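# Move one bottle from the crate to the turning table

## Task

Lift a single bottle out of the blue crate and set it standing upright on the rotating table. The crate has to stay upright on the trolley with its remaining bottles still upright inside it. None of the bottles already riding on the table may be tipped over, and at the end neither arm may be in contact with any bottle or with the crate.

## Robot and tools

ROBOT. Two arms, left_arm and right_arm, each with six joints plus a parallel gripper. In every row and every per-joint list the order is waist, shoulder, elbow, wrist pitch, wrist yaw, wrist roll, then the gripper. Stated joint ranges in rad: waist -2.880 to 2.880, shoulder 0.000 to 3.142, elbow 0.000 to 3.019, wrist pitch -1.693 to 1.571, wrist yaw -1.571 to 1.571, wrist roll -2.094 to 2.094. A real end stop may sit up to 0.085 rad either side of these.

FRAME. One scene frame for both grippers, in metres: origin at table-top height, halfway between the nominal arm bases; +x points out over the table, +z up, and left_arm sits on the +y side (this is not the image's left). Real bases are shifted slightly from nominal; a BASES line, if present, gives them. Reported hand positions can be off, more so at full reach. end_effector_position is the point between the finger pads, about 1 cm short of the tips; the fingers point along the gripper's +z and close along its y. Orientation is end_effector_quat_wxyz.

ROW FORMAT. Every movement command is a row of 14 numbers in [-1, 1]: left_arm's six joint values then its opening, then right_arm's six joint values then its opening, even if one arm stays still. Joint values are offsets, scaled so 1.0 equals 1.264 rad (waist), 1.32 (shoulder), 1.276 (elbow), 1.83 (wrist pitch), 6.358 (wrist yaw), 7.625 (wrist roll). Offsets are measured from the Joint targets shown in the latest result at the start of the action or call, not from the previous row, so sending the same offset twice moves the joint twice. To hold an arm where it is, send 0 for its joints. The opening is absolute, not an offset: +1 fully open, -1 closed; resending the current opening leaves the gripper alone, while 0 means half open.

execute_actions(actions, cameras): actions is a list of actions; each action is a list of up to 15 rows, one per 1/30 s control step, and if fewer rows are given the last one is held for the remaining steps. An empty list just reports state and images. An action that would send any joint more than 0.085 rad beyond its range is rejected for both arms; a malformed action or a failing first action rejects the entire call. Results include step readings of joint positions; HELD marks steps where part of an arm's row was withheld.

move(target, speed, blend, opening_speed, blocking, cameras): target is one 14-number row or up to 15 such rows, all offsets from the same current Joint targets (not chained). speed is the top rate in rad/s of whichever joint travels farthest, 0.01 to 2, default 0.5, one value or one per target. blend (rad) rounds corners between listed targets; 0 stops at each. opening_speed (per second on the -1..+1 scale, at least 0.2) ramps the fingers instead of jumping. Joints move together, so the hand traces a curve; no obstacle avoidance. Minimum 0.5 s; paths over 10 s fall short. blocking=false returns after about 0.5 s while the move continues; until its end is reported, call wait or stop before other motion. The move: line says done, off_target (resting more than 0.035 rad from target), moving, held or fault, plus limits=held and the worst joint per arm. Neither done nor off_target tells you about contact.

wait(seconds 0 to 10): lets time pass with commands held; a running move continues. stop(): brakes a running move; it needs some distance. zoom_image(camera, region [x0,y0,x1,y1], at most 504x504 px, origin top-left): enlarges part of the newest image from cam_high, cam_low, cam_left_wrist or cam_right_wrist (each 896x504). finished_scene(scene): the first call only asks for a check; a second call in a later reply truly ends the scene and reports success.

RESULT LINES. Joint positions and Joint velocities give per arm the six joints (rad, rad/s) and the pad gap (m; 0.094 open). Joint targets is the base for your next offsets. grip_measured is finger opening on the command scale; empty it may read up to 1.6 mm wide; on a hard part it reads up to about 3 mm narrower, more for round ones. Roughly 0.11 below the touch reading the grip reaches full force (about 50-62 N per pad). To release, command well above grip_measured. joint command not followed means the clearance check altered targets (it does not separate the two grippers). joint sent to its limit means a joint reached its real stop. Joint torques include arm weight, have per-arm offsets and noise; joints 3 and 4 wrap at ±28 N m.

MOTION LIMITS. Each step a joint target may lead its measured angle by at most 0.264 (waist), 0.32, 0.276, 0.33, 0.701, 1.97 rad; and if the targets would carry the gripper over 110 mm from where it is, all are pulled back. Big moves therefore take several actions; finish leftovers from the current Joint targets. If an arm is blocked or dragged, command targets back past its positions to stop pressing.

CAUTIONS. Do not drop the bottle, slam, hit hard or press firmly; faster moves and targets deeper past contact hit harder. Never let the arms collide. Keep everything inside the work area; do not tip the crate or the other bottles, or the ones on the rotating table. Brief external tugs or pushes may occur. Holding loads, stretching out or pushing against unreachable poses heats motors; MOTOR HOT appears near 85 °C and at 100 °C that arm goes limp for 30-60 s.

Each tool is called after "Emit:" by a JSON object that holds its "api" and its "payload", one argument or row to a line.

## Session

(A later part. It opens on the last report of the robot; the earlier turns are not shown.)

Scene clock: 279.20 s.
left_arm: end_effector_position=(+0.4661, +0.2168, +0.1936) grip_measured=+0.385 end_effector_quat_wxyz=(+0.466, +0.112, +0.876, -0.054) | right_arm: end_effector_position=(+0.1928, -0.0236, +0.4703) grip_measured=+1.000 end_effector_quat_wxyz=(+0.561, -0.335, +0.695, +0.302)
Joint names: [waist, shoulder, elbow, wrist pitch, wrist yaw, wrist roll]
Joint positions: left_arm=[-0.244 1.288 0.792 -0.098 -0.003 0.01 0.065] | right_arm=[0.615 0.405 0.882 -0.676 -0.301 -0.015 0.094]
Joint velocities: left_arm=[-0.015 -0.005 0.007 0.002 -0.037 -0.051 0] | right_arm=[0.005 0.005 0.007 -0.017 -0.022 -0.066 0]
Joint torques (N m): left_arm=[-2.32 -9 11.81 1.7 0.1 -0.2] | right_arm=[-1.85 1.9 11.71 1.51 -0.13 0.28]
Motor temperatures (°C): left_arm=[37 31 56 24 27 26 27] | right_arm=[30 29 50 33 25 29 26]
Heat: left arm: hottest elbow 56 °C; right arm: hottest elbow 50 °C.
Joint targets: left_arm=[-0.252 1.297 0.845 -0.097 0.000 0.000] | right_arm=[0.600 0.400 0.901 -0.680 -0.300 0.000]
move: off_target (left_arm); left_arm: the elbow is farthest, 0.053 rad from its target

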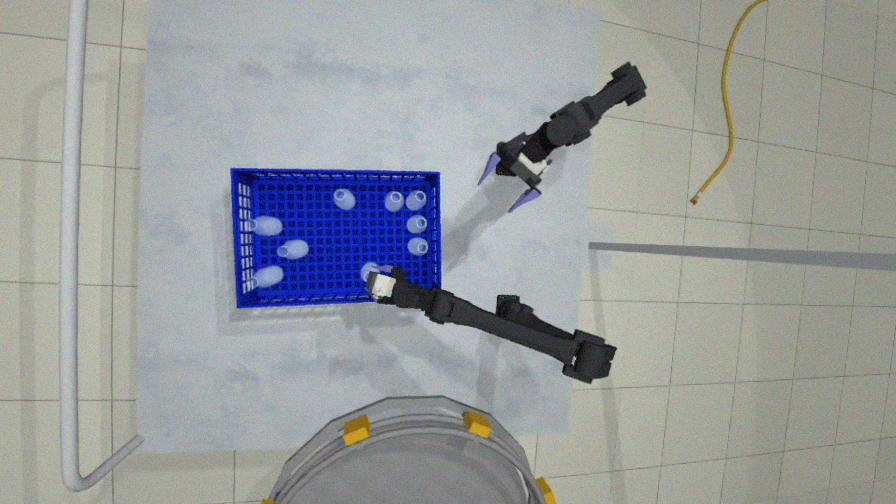

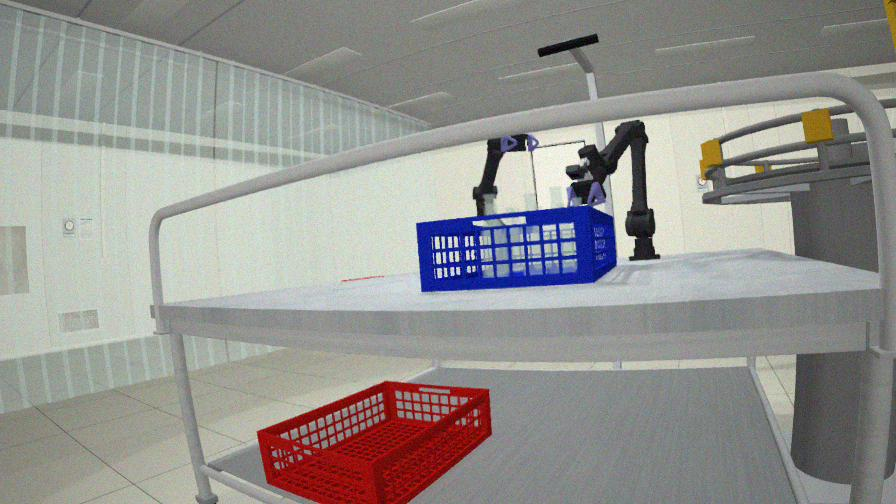

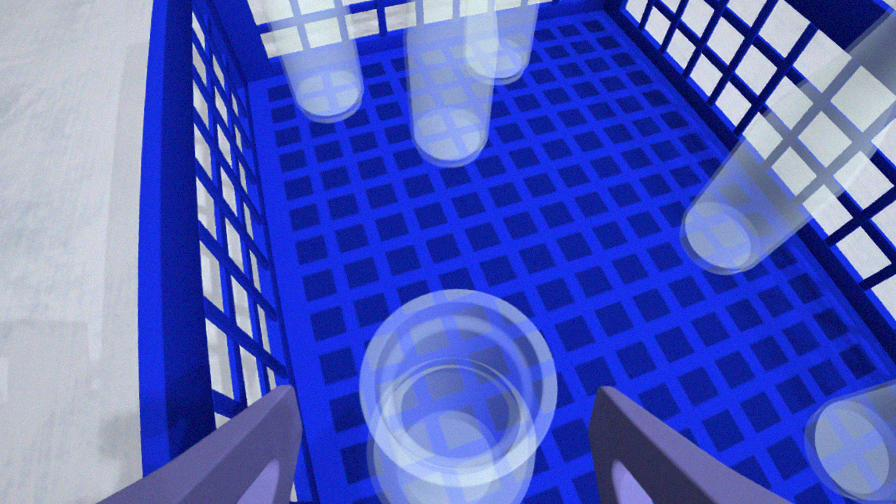

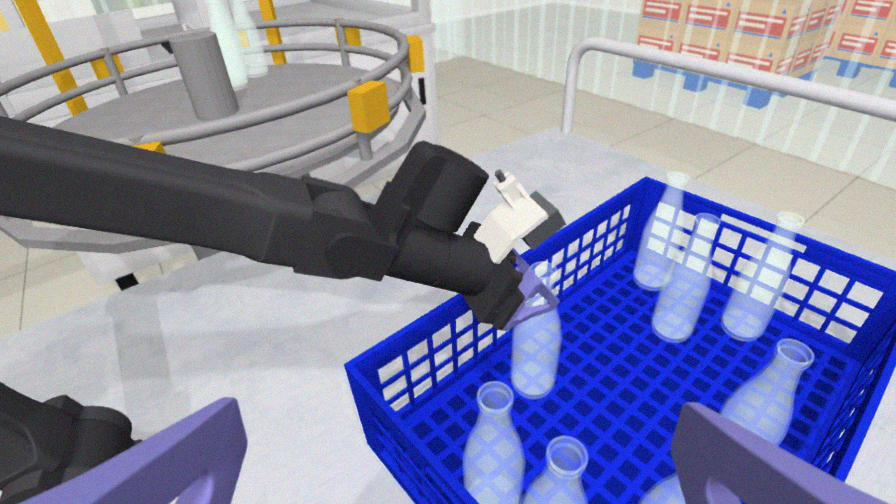

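Emit:
{"api": "zoom_image", "payload": {
  "camera": "cam_right_wrist",
  "region": [480, 220, 600, 340]
}}

Emit:
{"api": "zoom_image", "payload": {
  "camera": "cam_high",
  "region": [330, 230, 450, 310]
}}

Emit:
{"api": "zoom_image", "payload": {
  "camera": "cam_low",
  "region": [540, 160, 630, 240]
}}

Scaled by 4.200 from the camera's 896x504 image, which has a finer 1280x720 frame.

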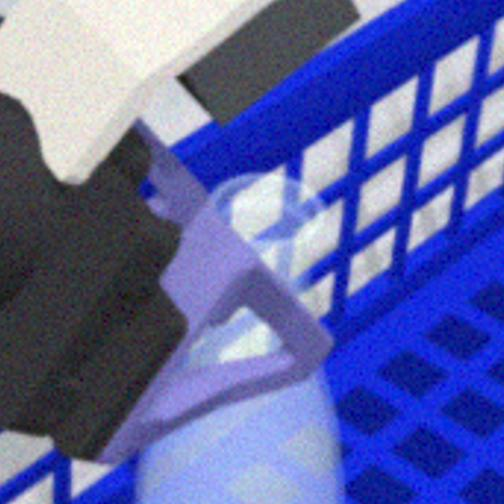

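Scaled by 4.200 from the camera's 896x504 image, which has a finer 1280x720 frame.

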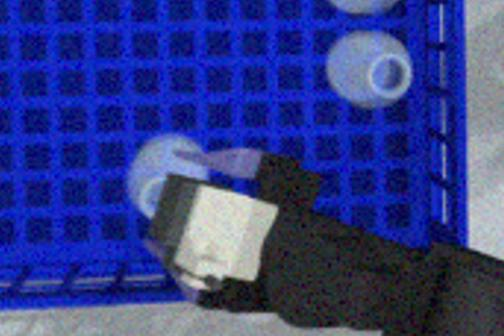

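Scaled by 5.600 from the camera's 896x504 image, which has a finer 1280x720 frame.

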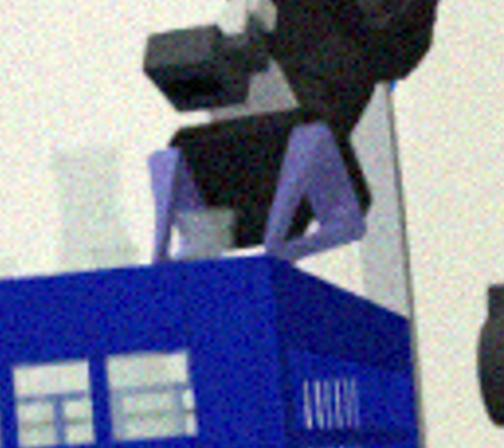

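Emit:
{"api": "move", "payload": {
  "target": [0, 0.0167, 0.0094, 0.0077, 0, 0, 0.383, 0, 0, 0, 0, 0, 0, 1],
  "speed": 0.2
}}

Emit:
{"api": "zoom_image", "payload": {
  "camera": "cam_right_wrist",
  "region": [480, 220, 600, 340]
}}

Scene clock: 317.10 s.
left_arm: end_effector_position=(+0.4704, +0.2158, +0.1868) grip_measured=+0.385 end_effector_quat_wxyz=(+0.460, +0.113, +0.879, -0.053) | right_arm: end_effector_position=(+0.1928, -0.0236, +0.4703) grip_measured=+1.000 end_effector_quat_wxyz=(+0.561, -0.335, +0.695, +0.302)
Joint names: [waist, shoulder, elbow, wrist pitch, wrist yaw, wrist roll]
Joint positions: left_arm=[-0.244 1.312 0.801 -0.098 -0.003 0.01 0.065] | right_arm=[0.615 0.405 0.882 -0.676 -0.301 -0.015 0.094]
Joint velocities: left_arm=[-0.005 0.005 -0.002 0.007 -0.007 0.051 0] | right_arm=[-0.005 -0.024 -0.002 0.002 -0.007 -0.037 0]
Joint torques (N m): left_arm=[-2.37 -9 11.97 2.36 0.1 -0.19] | right_arm=[-1.85 1.96 11.71 1.5 -0.13 0.29]
Motor temperatures (°C): left_arm=[36 32 52 24 27 25 26] | right_arm=[30 29 51 32 24 28 25]
Heat: left arm: hottest elbow 52 °C; right arm: hottest elbow 51 °C.
Joint targets: left_arm=[-0.252 1.319 0.857 -0.082 0.000 0.000] | right_arm=[0.600 0.400 0.901 -0.680 -0.300 0.000]
move: off_target (left_arm); left_arm: the elbow is farthest, 0.056 rad from its target

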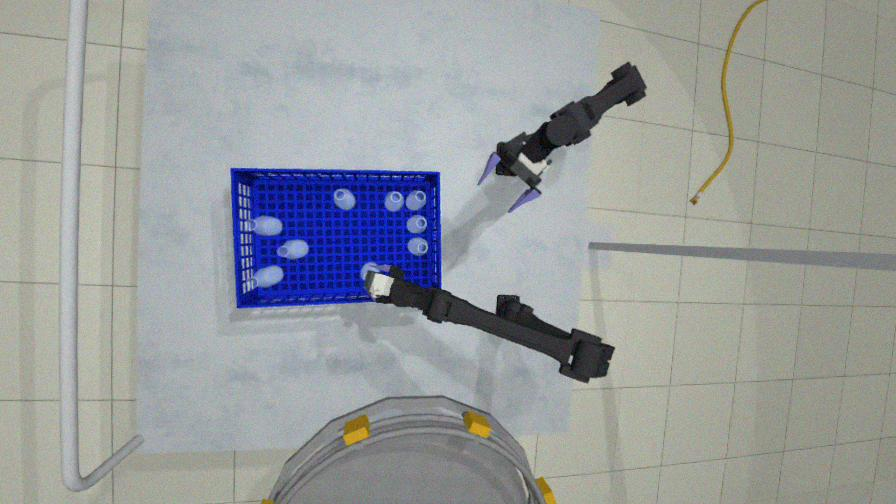

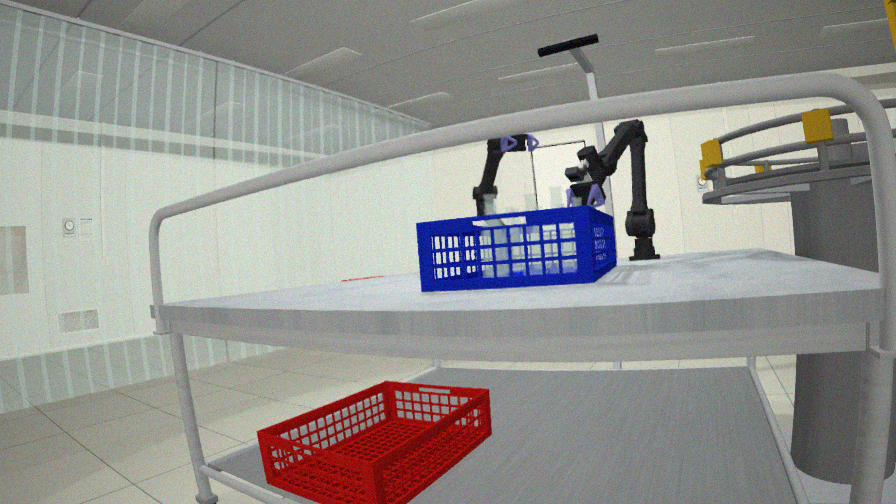

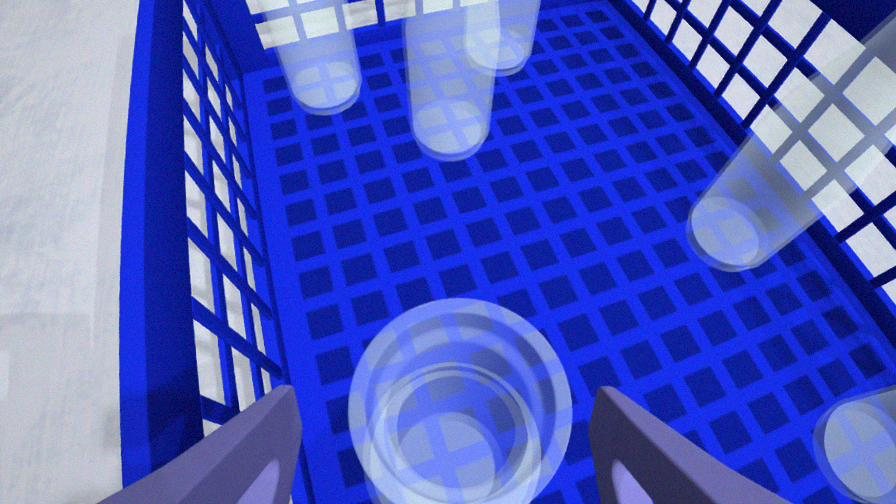

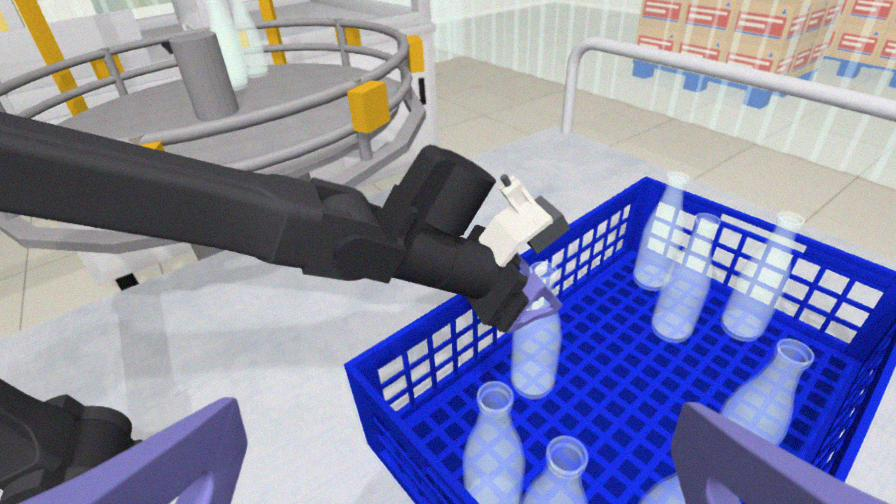

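Scaled by 4.200 from the camera's 896x504 image, which has a finer 1280x720 frame.

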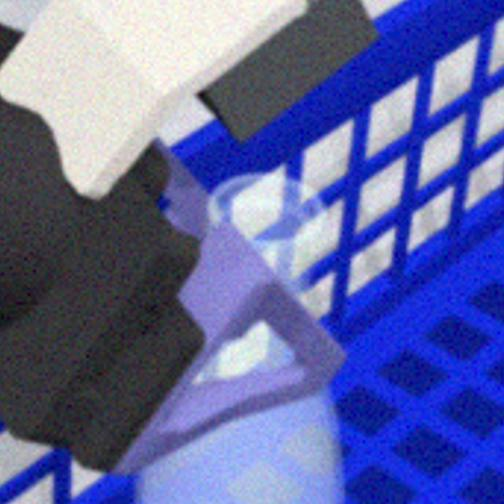

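Emit:
{"api": "move", "payload": {
  "target": [0, 0, 0, 0, 0, 0, -0.3, 0, 0, 0, 0, 0, 0, 1],
  "opening_speed": 0.6,
  "cameras": ["cam_left_wrist", "cam_right_wrist"]
}}

Scene clock: 326.77 s.
left_arm: end_effector_position=(+0.4700, +0.2143, +0.1868) grip_measured=-0.296 end_effector_quat_wxyz=(+0.460, +0.114, +0.879, -0.054) | right_arm: end_effector_position=(+0.1928, -0.0236, +0.4703) grip_measured=+1.000 end_effector_quat_wxyz=(+0.561, -0.335, +0.695, +0.302)
Joint names: [waist, shoulder, elbow, wrist pitch, wrist yaw, wrist roll]
Joint positions: left_arm=[-0.247 1.312 0.801 -0.098 -0.002 0.01 0.033] | right_arm=[0.615 0.405 0.882 -0.676 -0.301 -0.015 0.094]
Joint velocities: left_arm=[0.005 -0.005 -0.012 0.002 0.007 -0.022 -0.001] | right_arm=[0.005 0.005 0.012 0.002 -0.051 0.007 0]
Joint torques (N m): left_arm=[-2.02 -8.7 11.93 2.47 0.09 -0.19] | right_arm=[-1.79 1.96 11.71 1.51 -0.13 0.29]
Motor temperatures (°C): left_arm=[36 32 55 24 27 25 26] | right_arm=[30 28 51 32 24 28 25]
Heat: left arm: hottest elbow 55 °C; right arm: hottest elbow 51 °C.
Joint targets: left_arm=[-0.252 1.319 0.857 -0.082 0.000 0.000] | right_arm=[0.600 0.400 0.901 -0.680 -0.300 0.000]
move: off_target (left_arm); left_arm: the elbow is farthest, 0.056 rad from its target
Images, in order (width x height): cam_left_wrist 896x504, cam_right_wrist 896x504.

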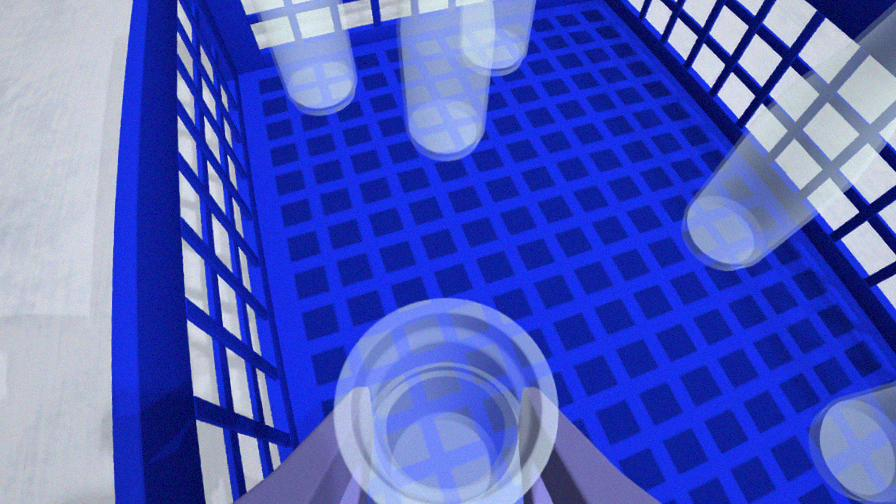

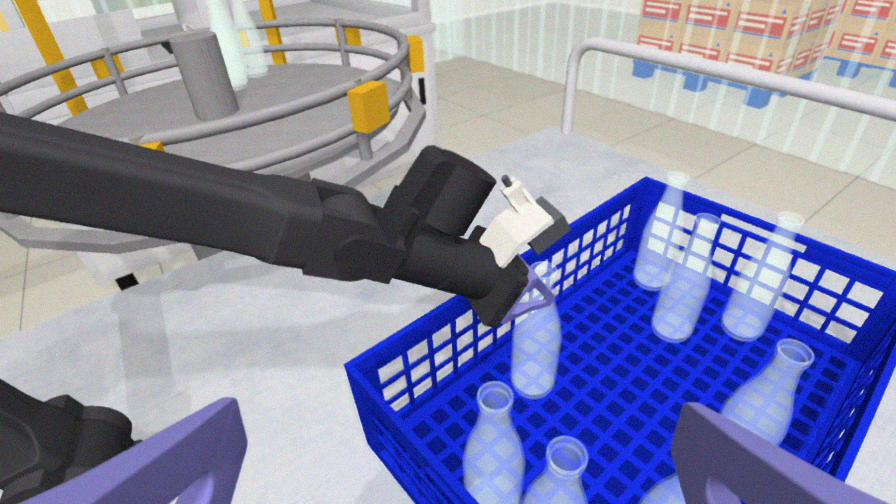

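Emit:
{"api": "move", "payload": {
  "target": [0, 0, 0, 0, 0, 0, -0.42, 0, 0, 0, 0, 0, 0, 1],
  "opening_speed": 0.4,
  "cameras": ["cam_left_wrist"]
}}

Scene clock: 331.23 s.
left_arm: end_effector_position=(+0.4700, +0.2143, +0.1868) grip_measured=-0.359 end_effector_quat_wxyz=(+0.460, +0.114, +0.879, -0.054) | right_arm: end_effector_position=(+0.1928, -0.0236, +0.4703) grip_measured=+1.000 end_effector_quat_wxyz=(+0.561, -0.335, +0.695, +0.302)
Joint names: [waist, shoulder, elbow, wrist pitch, wrist yaw, wrist roll]
Joint positions: left_arm=[-0.247 1.312 0.801 -0.098 -0.002 0.01 0.03] | right_arm=[0.615 0.405 0.882 -0.676 -0.301 -0.015 0.094]
Joint velocities: left_arm=[-0.005 -0.005 -0.027 -0.012 -0.066 0.022 -0.002] | right_arm=[0.005 -0.005 0.002 -0.032 -0.095 0.022 0]
Joint torques (N m): left_arm=[-2.08 -9.11 11.92 2.41 0.08 -0.25] | right_arm=[-1.85 1.9 11.73 1.5 -0.12 0.29]
Motor temperatures (°C): left_arm=[36 32 56 24 27 25 26] | right_arm=[30 28 51 32 24 28 25]
Heat: left arm: hottest elbow 56 °C; right arm: hottest elbow 51 °C.
Joint targets: left_arm=[-0.252 1.319 0.857 -0.082 0.000 0.000] | right_arm=[0.600 0.400 0.901 -0.680 -0.300 0.000]
move: off_target (left_arm); left_arm: the elbow is farthest, 0.056 rad from its target
Images, in order (width x height): cam_left_wrist 896x504.

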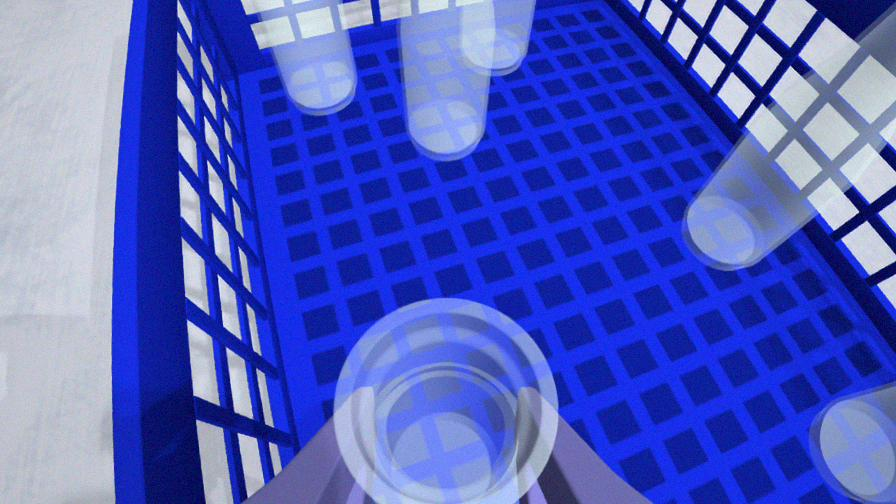

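Emit:
{"api": "move", "payload": {
  "target": [0, 0, 0, 0, 0, 0, -0.55, 0, 0, 0, 0, 0, 0, 1],
  "opening_speed": 0.4,
  "cameras": ["cam_left_wrist", "cam_right_wrist"]
}}

Emit:
{"api": "zoom_image", "payload": {
  "camera": "cam_right_wrist",
  "region": [480, 220, 600, 340]
}}

Scene clock: 364.97 s.
left_arm: end_effector_position=(+0.4700, +0.2143, +0.1868) grip_measured=-0.361 end_effector_quat_wxyz=(+0.460, +0.114, +0.879, -0.054) | right_arm: end_effector_position=(+0.1928, -0.0236, +0.4703) grip_measured=+1.000 end_effector_quat_wxyz=(+0.561, -0.335, +0.695, +0.302)
Joint names: [waist, shoulder, elbow, wrist pitch, wrist yaw, wrist roll]
Joint positions: left_arm=[-0.247 1.312 0.801 -0.098 -0.002 0.01 0.03] | right_arm=[0.615 0.405 0.882 -0.676 -0.301 -0.015 0.094]
Joint velocities: left_arm=[0.005 -0.005 -0.007 0.007 -0.007 0.007 0.001] | right_arm=[0.005 -0.005 -0.002 -0.007 -0.022 -0.037 0]
Joint torques (N m): left_arm=[-2.08 -9.29 11.79 2.35 0.04 -0.21] | right_arm=[-1.79 1.9 11.71 1.51 -0.13 0.29]
Motor temperatures (°C): left_arm=[36 32 60 24 26 25 28] | right_arm=[30 28 51 32 24 28 25]
Heat: left arm: hottest elbow 60 °C; right arm: hottest elbow 51 °C.
Joint targets: left_arm=[-0.252 1.319 0.857 -0.082 0.000 0.000] | right_arm=[0.600 0.400 0.901 -0.680 -0.300 0.000]
move: off_target (left_arm); left_arm: the elbow is farthest, 0.056 rad from its target
Images, in order (width x height): cam_left_wrist 896x504, cam_right_wrist 896x504.

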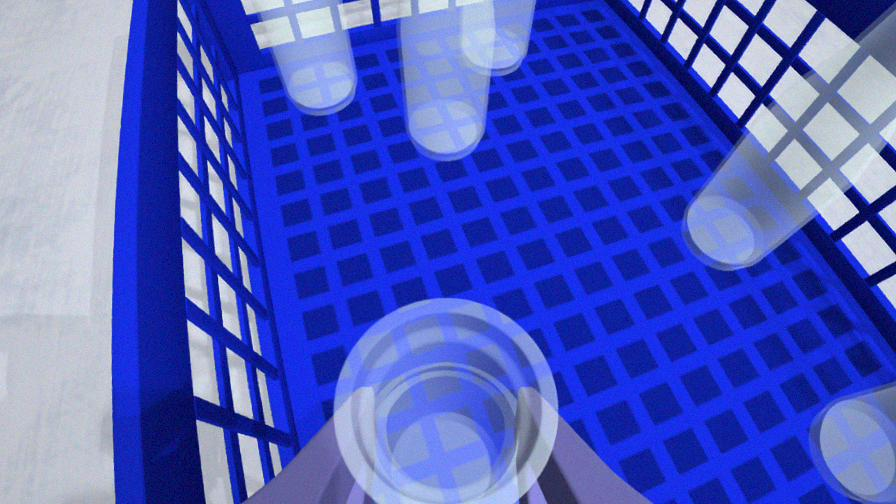

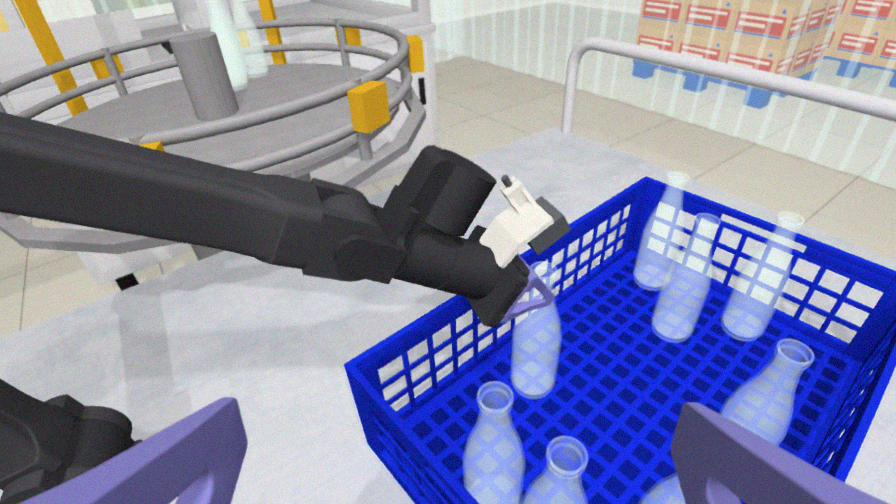

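Scaled by 4.200 from the camera's 896x504 image, which has a finer 1280x720 frame.

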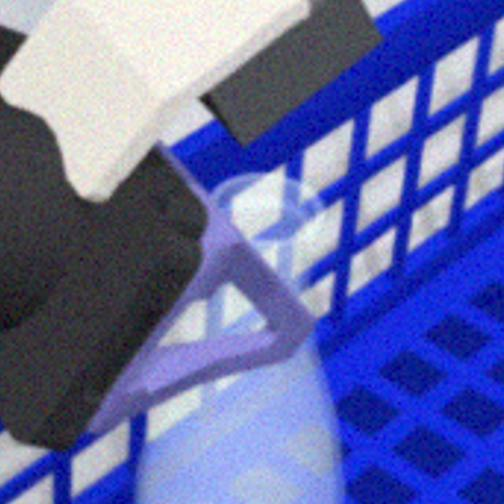

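Emit:
{"api": "move", "payload": {
  "target": [0, -0.0642, 0.0861, -0.1046, 0, 0, -0.55, 0, 0, 0, 0, 0, 0, 1],
  "speed": 0.25,
  "cameras": ["cam_left_wrist", "cam_right_wrist"]
}}

Scene clock: 395.73 s.
left_arm: end_effector_position=(+0.4688, +0.2146, +0.2308) grip_measured=-0.361 end_effector_quat_wxyz=(+0.446, +0.115, +0.886, -0.053) | right_arm: end_effector_position=(+0.1928, -0.0236, +0.4703) grip_measured=+1.000 end_effector_quat_wxyz=(+0.561, -0.335, +0.695, +0.302)
Joint names: [waist, shoulder, elbow, wrist pitch, wrist yaw, wrist roll]
Joint positions: left_arm=[-0.247 1.256 0.897 -0.279 -0.002 0.01 0.03] | right_arm=[0.615 0.405 0.882 -0.676 -0.301 -0.015 0.094]
Joint velocities: left_arm=[0.005 -0.015 -0.007 -0.017 -0.051 -0.051 0.001] | right_arm=[-0.005 -0.024 -0.027 -0.012 -0.051 0.007 0]
Joint torques (N m): left_arm=[-2.61 -11.16 13.55 1.94 0.07 -0.23] | right_arm=[-1.79 1.9 11.73 1.5 -0.13 0.29]
Motor temperatures (°C): left_arm=[36 32 61 24 26 25 28] | right_arm=[29 28 52 32 24 27 24]
Heat: left arm: hottest elbow 61 °C; right arm: hottest elbow 52 °C.
Joint targets: left_arm=[-0.252 1.234 0.967 -0.274 0.000 0.000] | right_arm=[0.600 0.400 0.901 -0.680 -0.300 0.000]
move: off_target (left_arm); left_arm: the elbow is farthest, 0.070 rad from its target
Images, in order (width x height): cam_left_wrist 896x504, cam_right_wrist 896x504.

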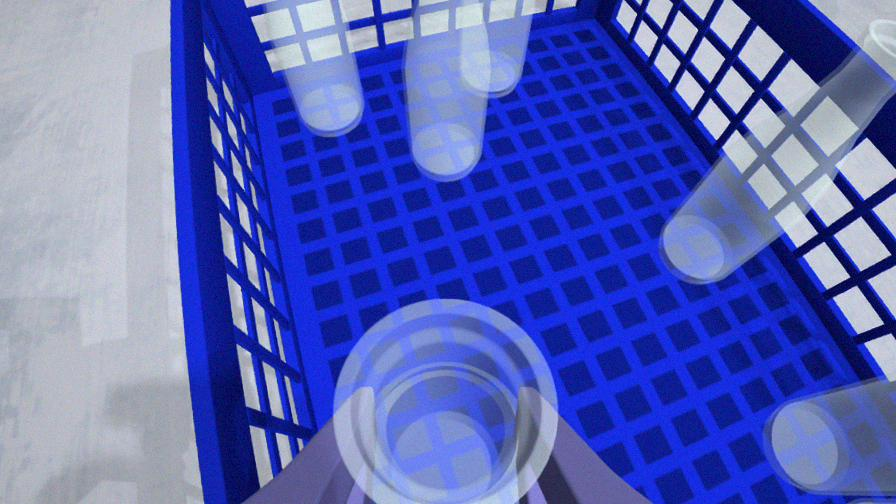

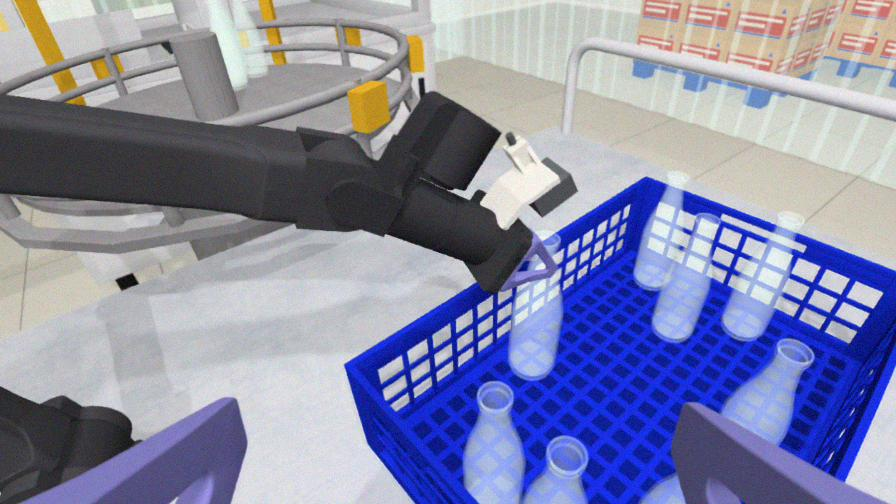

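Emit:
{"api": "move", "payload": {
  "target": [
    [0, -0.0492, 0.1376, -0.1102, 0, 0, -0.55, 0, 0, 0, 0, 0, 0, 1],
    [0, -0.0523, 0.2994, -0.2251, 0, 0, -0.55, 0, 0, 0, 0, 0, 0, 1],
    [0, -0.0212, 0.4874, -0.3377, 0, 0, -0.55, 0, 0, 0, 0, 0, 0, 1]
  ],
  "speed": 0.4,
  "blend": [0.05, 0.05, 0]
}}

Scene clock: 430.97 s.
left_arm: end_effector_position=(+0.4662, +0.2153, +0.4833) grip_measured=-0.361 end_effector_quat_wxyz=(+0.464, +0.114, +0.877, -0.055) | right_arm: end_effector_position=(+0.1928, -0.0236, +0.4703) grip_measured=+1.000 end_effector_quat_wxyz=(+0.561, -0.335, +0.695, +0.302)
Joint names: [waist, shoulder, elbow, wrist pitch, wrist yaw, wrist roll]
Joint positions: left_arm=[-0.247 1.215 1.514 -0.898 -0.002 0.01 0.03] | right_arm=[0.615 0.405 0.882 -0.676 -0.301 -0.015 0.094]
Joint velocities: left_arm=[-0.005 -0.015 -0.007 0.007 0.022 -0.022 0] | right_arm=[-0.005 -0.005 -0.002 -0.007 -0.081 -0.095 0]
Joint torques (N m): left_arm=[-2.67 -10.17 13.94 2 0.08 -0.23] | right_arm=[-1.85 1.85 11.71 1.51 -0.13 0.29]
Motor temperatures (°C): left_arm=[36 32 66 24 26 25 29] | right_arm=[29 28 52 31 24 27 24]
Heat: left arm: hottest elbow 66 °C; right arm: hottest elbow 52 °C.
Joint targets: left_arm=[-0.252 1.206 1.589 -0.892 0.000 0.000] | right_arm=[0.600 0.400 0.901 -0.680 -0.300 0.000]
move: off_target (left_arm); left_arm: the elbow is farthest, 0.075 rad from its target

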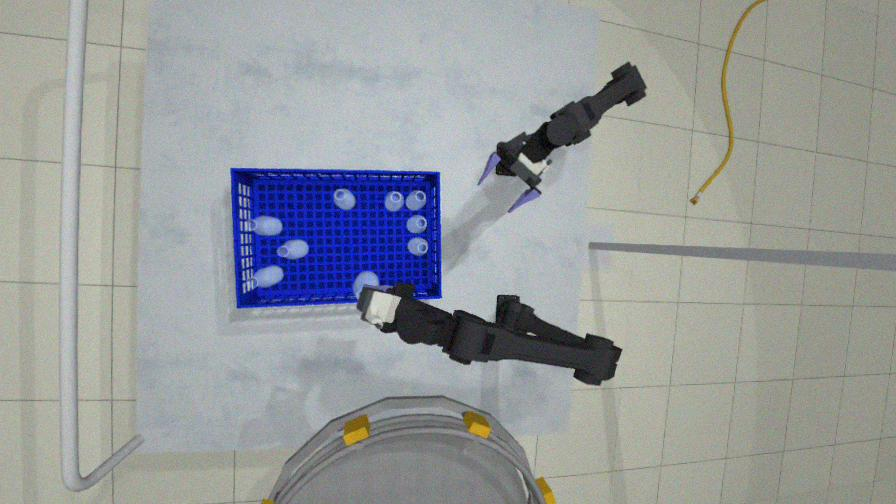

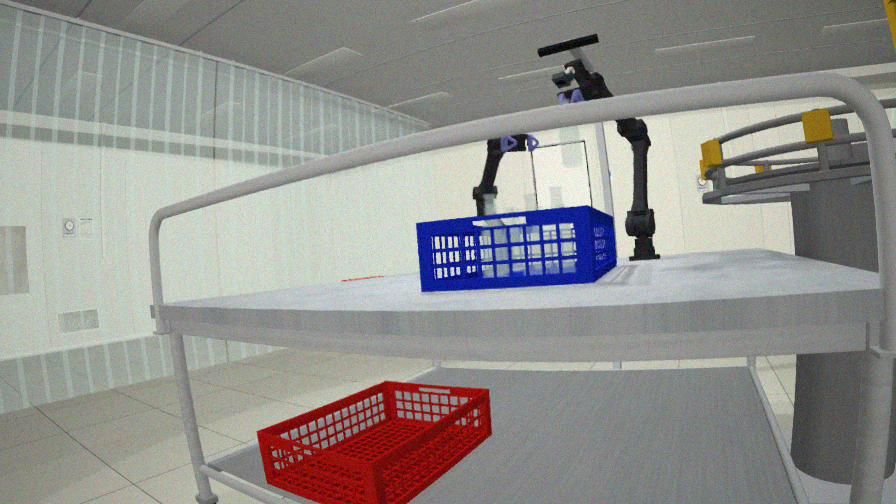

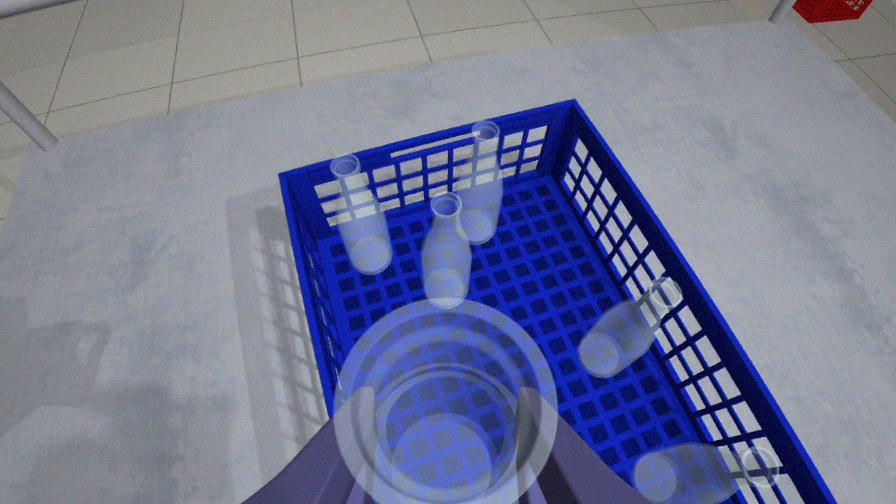

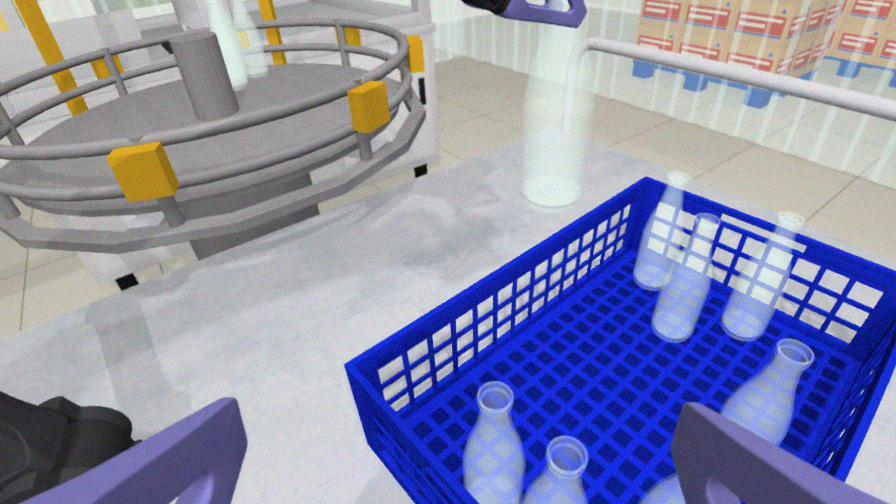

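Emit:
{"api": "move", "payload": {
  "target": [
    [0.3, 0.0598, 0.1896, -0.0924, 0, 0, -0.55, 0, 0, 0, 0, 0, 0, 1],
    [0.599, 0.1197, 0.3793, -0.1847, 0, 0, -0.55, 0, 0, 0, 0, 0, 0, 1]
  ],
  "speed": 0.5,
  "blend": [0.05, 0]
}}

Scene clock: 473.23 s.
left_arm: end_effector_position=(+0.4188, +0.5974, +0.6025) grip_measured=-0.361 end_effector_quat_wxyz=(+0.451, -0.217, +0.858, +0.119) | right_arm: end_effector_position=(+0.1928, -0.0236, +0.4703) grip_measured=+1.000 end_effector_quat_wxyz=(+0.561, -0.335, +0.695, +0.302)
Joint names: [waist, shoulder, elbow, wrist pitch, wrist yaw, wrist roll]
Joint positions: left_arm=[0.508 1.37 2.004 -1.235 -0.001 0.009 0.03] | right_arm=[0.615 0.405 0.882 -0.676 -0.301 -0.015 0.094]
Joint velocities: left_arm=[-0.005 0.015 -0.027 -0.012 -0.022 0.081 -0.001] | right_arm=[-0.005 0.005 0.012 -0.022 -0.037 -0.022 0]
Joint torques (N m): left_arm=[-2.02 -10.87 12.27 1.92 -0.02 -0.21] | right_arm=[-1.85 1.9 11.73 1.51 -0.13 0.29]
Motor temperatures (°C): left_arm=[35 31 71 24 26 25 29] | right_arm=[29 28 53 31 24 27 24]
Heat: left arm: hottest elbow 71 °C; right arm: hottest elbow 53 °C.
Joint targets: left_arm=[0.505 1.364 2.072 -1.230 0.000 0.000] | right_arm=[0.600 0.400 0.901 -0.680 -0.300 0.000]
move: off_target (left_arm); left_arm: the elbow is farthest, 0.069 rad from its target

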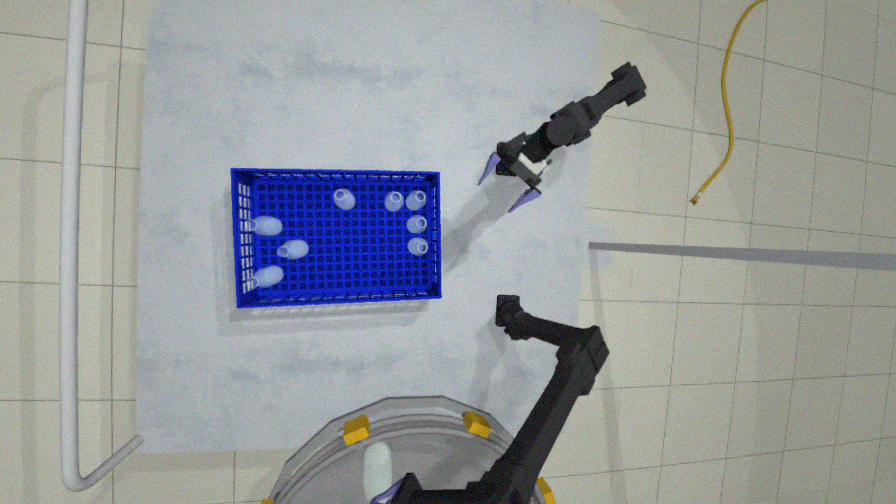

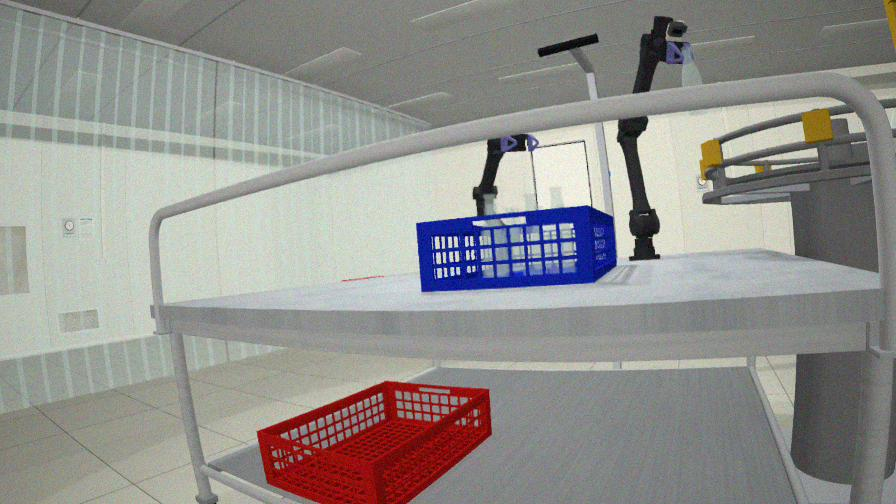

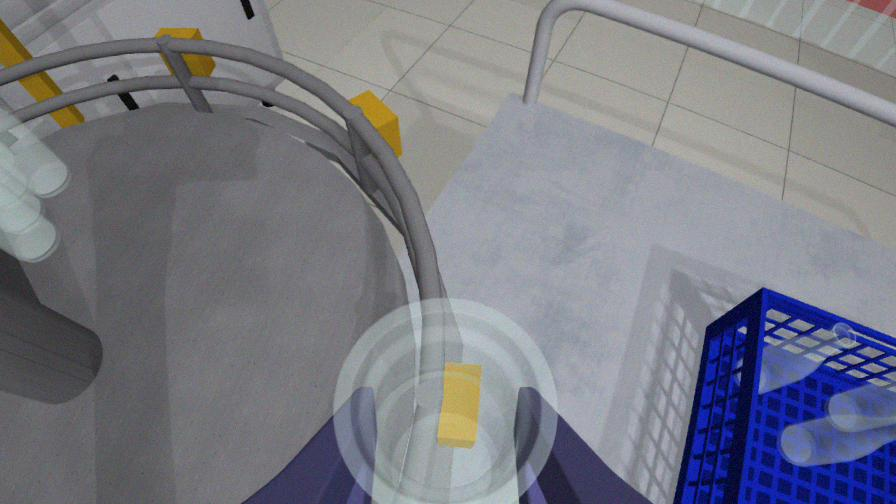

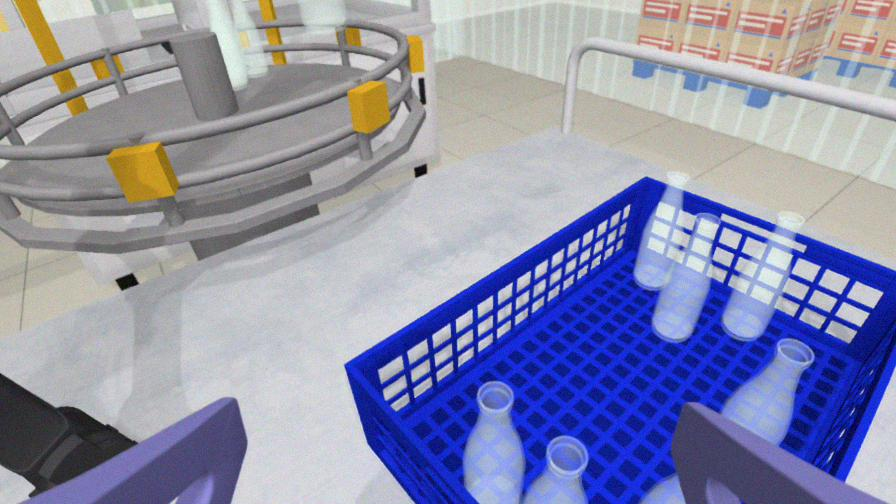

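Emit:
{"api": "move", "payload": {
  "target": [0.4707, 0.0667, 0.0643, -0.0027, 0, 0, -0.55, 0, 0, 0, 0, 0, 0, 1],
  "speed": 0.5
}}

Scene clock: 498.07 s.
left_arm: end_effector_position=(+0.2129, +0.8437, +0.5932) grip_measured=-0.361 end_effector_quat_wxyz=(+0.388, -0.463, +0.759, +0.242) | right_arm: end_effector_position=(+0.1928, -0.0236, +0.4703) grip_measured=+1.000 end_effector_quat_wxyz=(+0.561, -0.335, +0.695, +0.302)
Joint names: [waist, shoulder, elbow, wrist pitch, wrist yaw, wrist roll]
Joint positions: left_arm=[1.106 1.463 2.083 -1.24 -0.001 0.008 0.03] | right_arm=[0.615 0.405 0.882 -0.676 -0.301 -0.015 0.094]
Joint velocities: left_arm=[-0.015 0.005 -0.012 0.007 0.037 0.007 -0.001] | right_arm=[0.005 -0.015 -0.017 0.002 -0.022 -0.066 0]
Joint torques (N m): left_arm=[-2.73 -12.57 12.64 2.04 0.03 -0.22] | right_arm=[-1.85 1.96 11.73 1.5 -0.13 0.29]
Motor temperatures (°C): left_arm=[35 32 63 24 26 25 29] | right_arm=[29 28 53 31 24 27 24]
Heat: left arm: hottest elbow 63 °C; right arm: hottest elbow 53 °C.
Joint targets: left_arm=[1.100 1.452 2.155 -1.235 0.000 0.000] | right_arm=[0.600 0.400 0.901 -0.680 -0.300 0.000]
move: off_target (left_arm); left_arm: the elbow is farthest, 0.071 rad from its target

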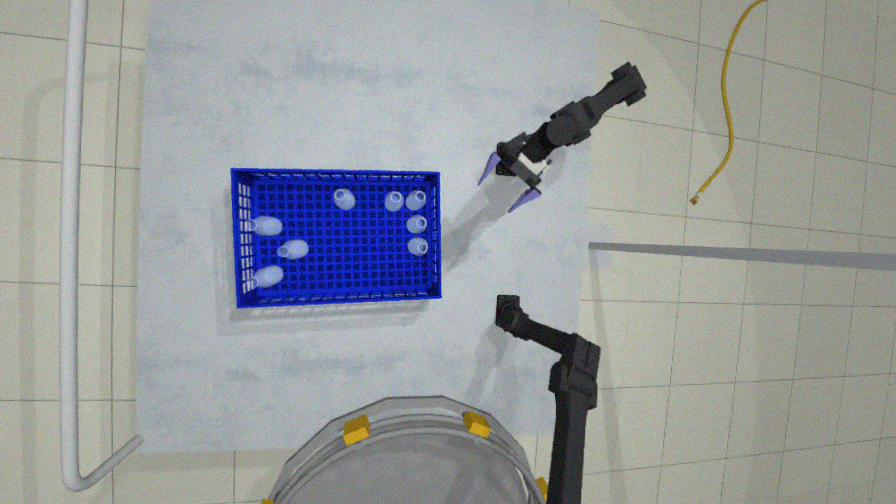

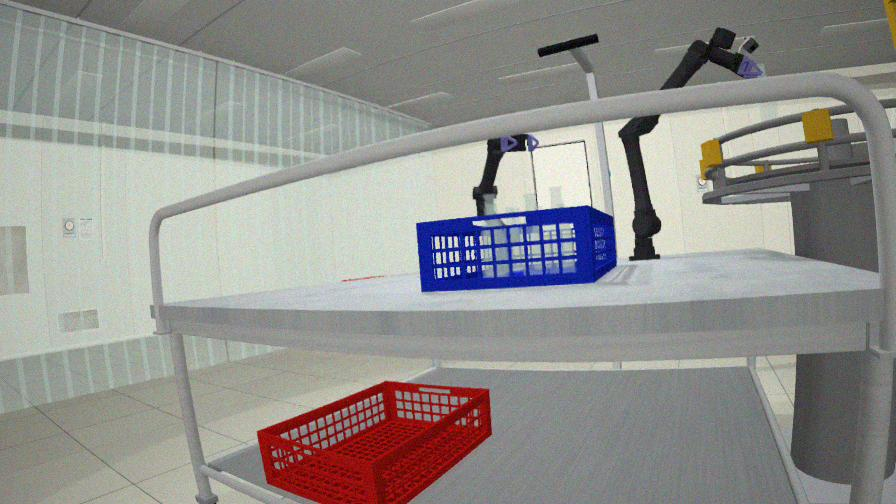

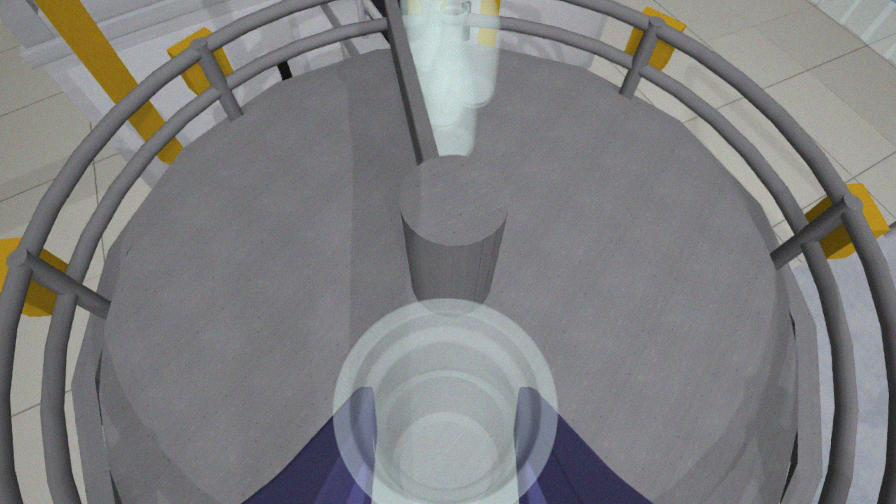

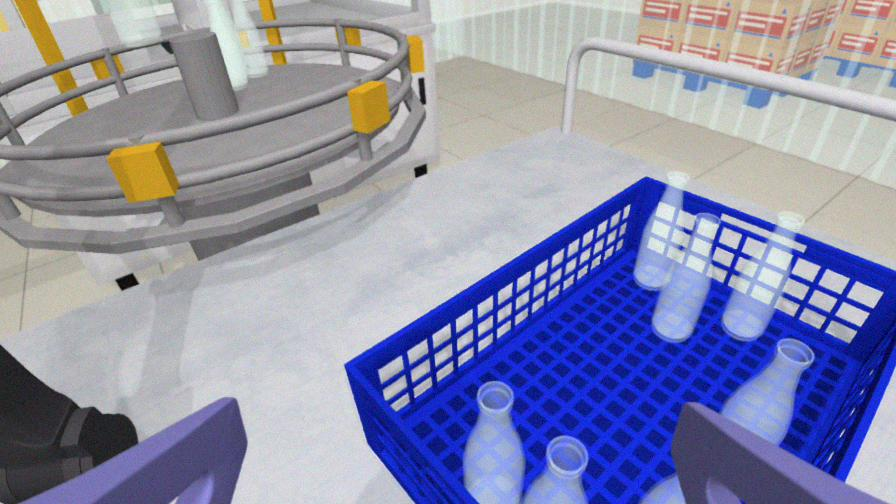

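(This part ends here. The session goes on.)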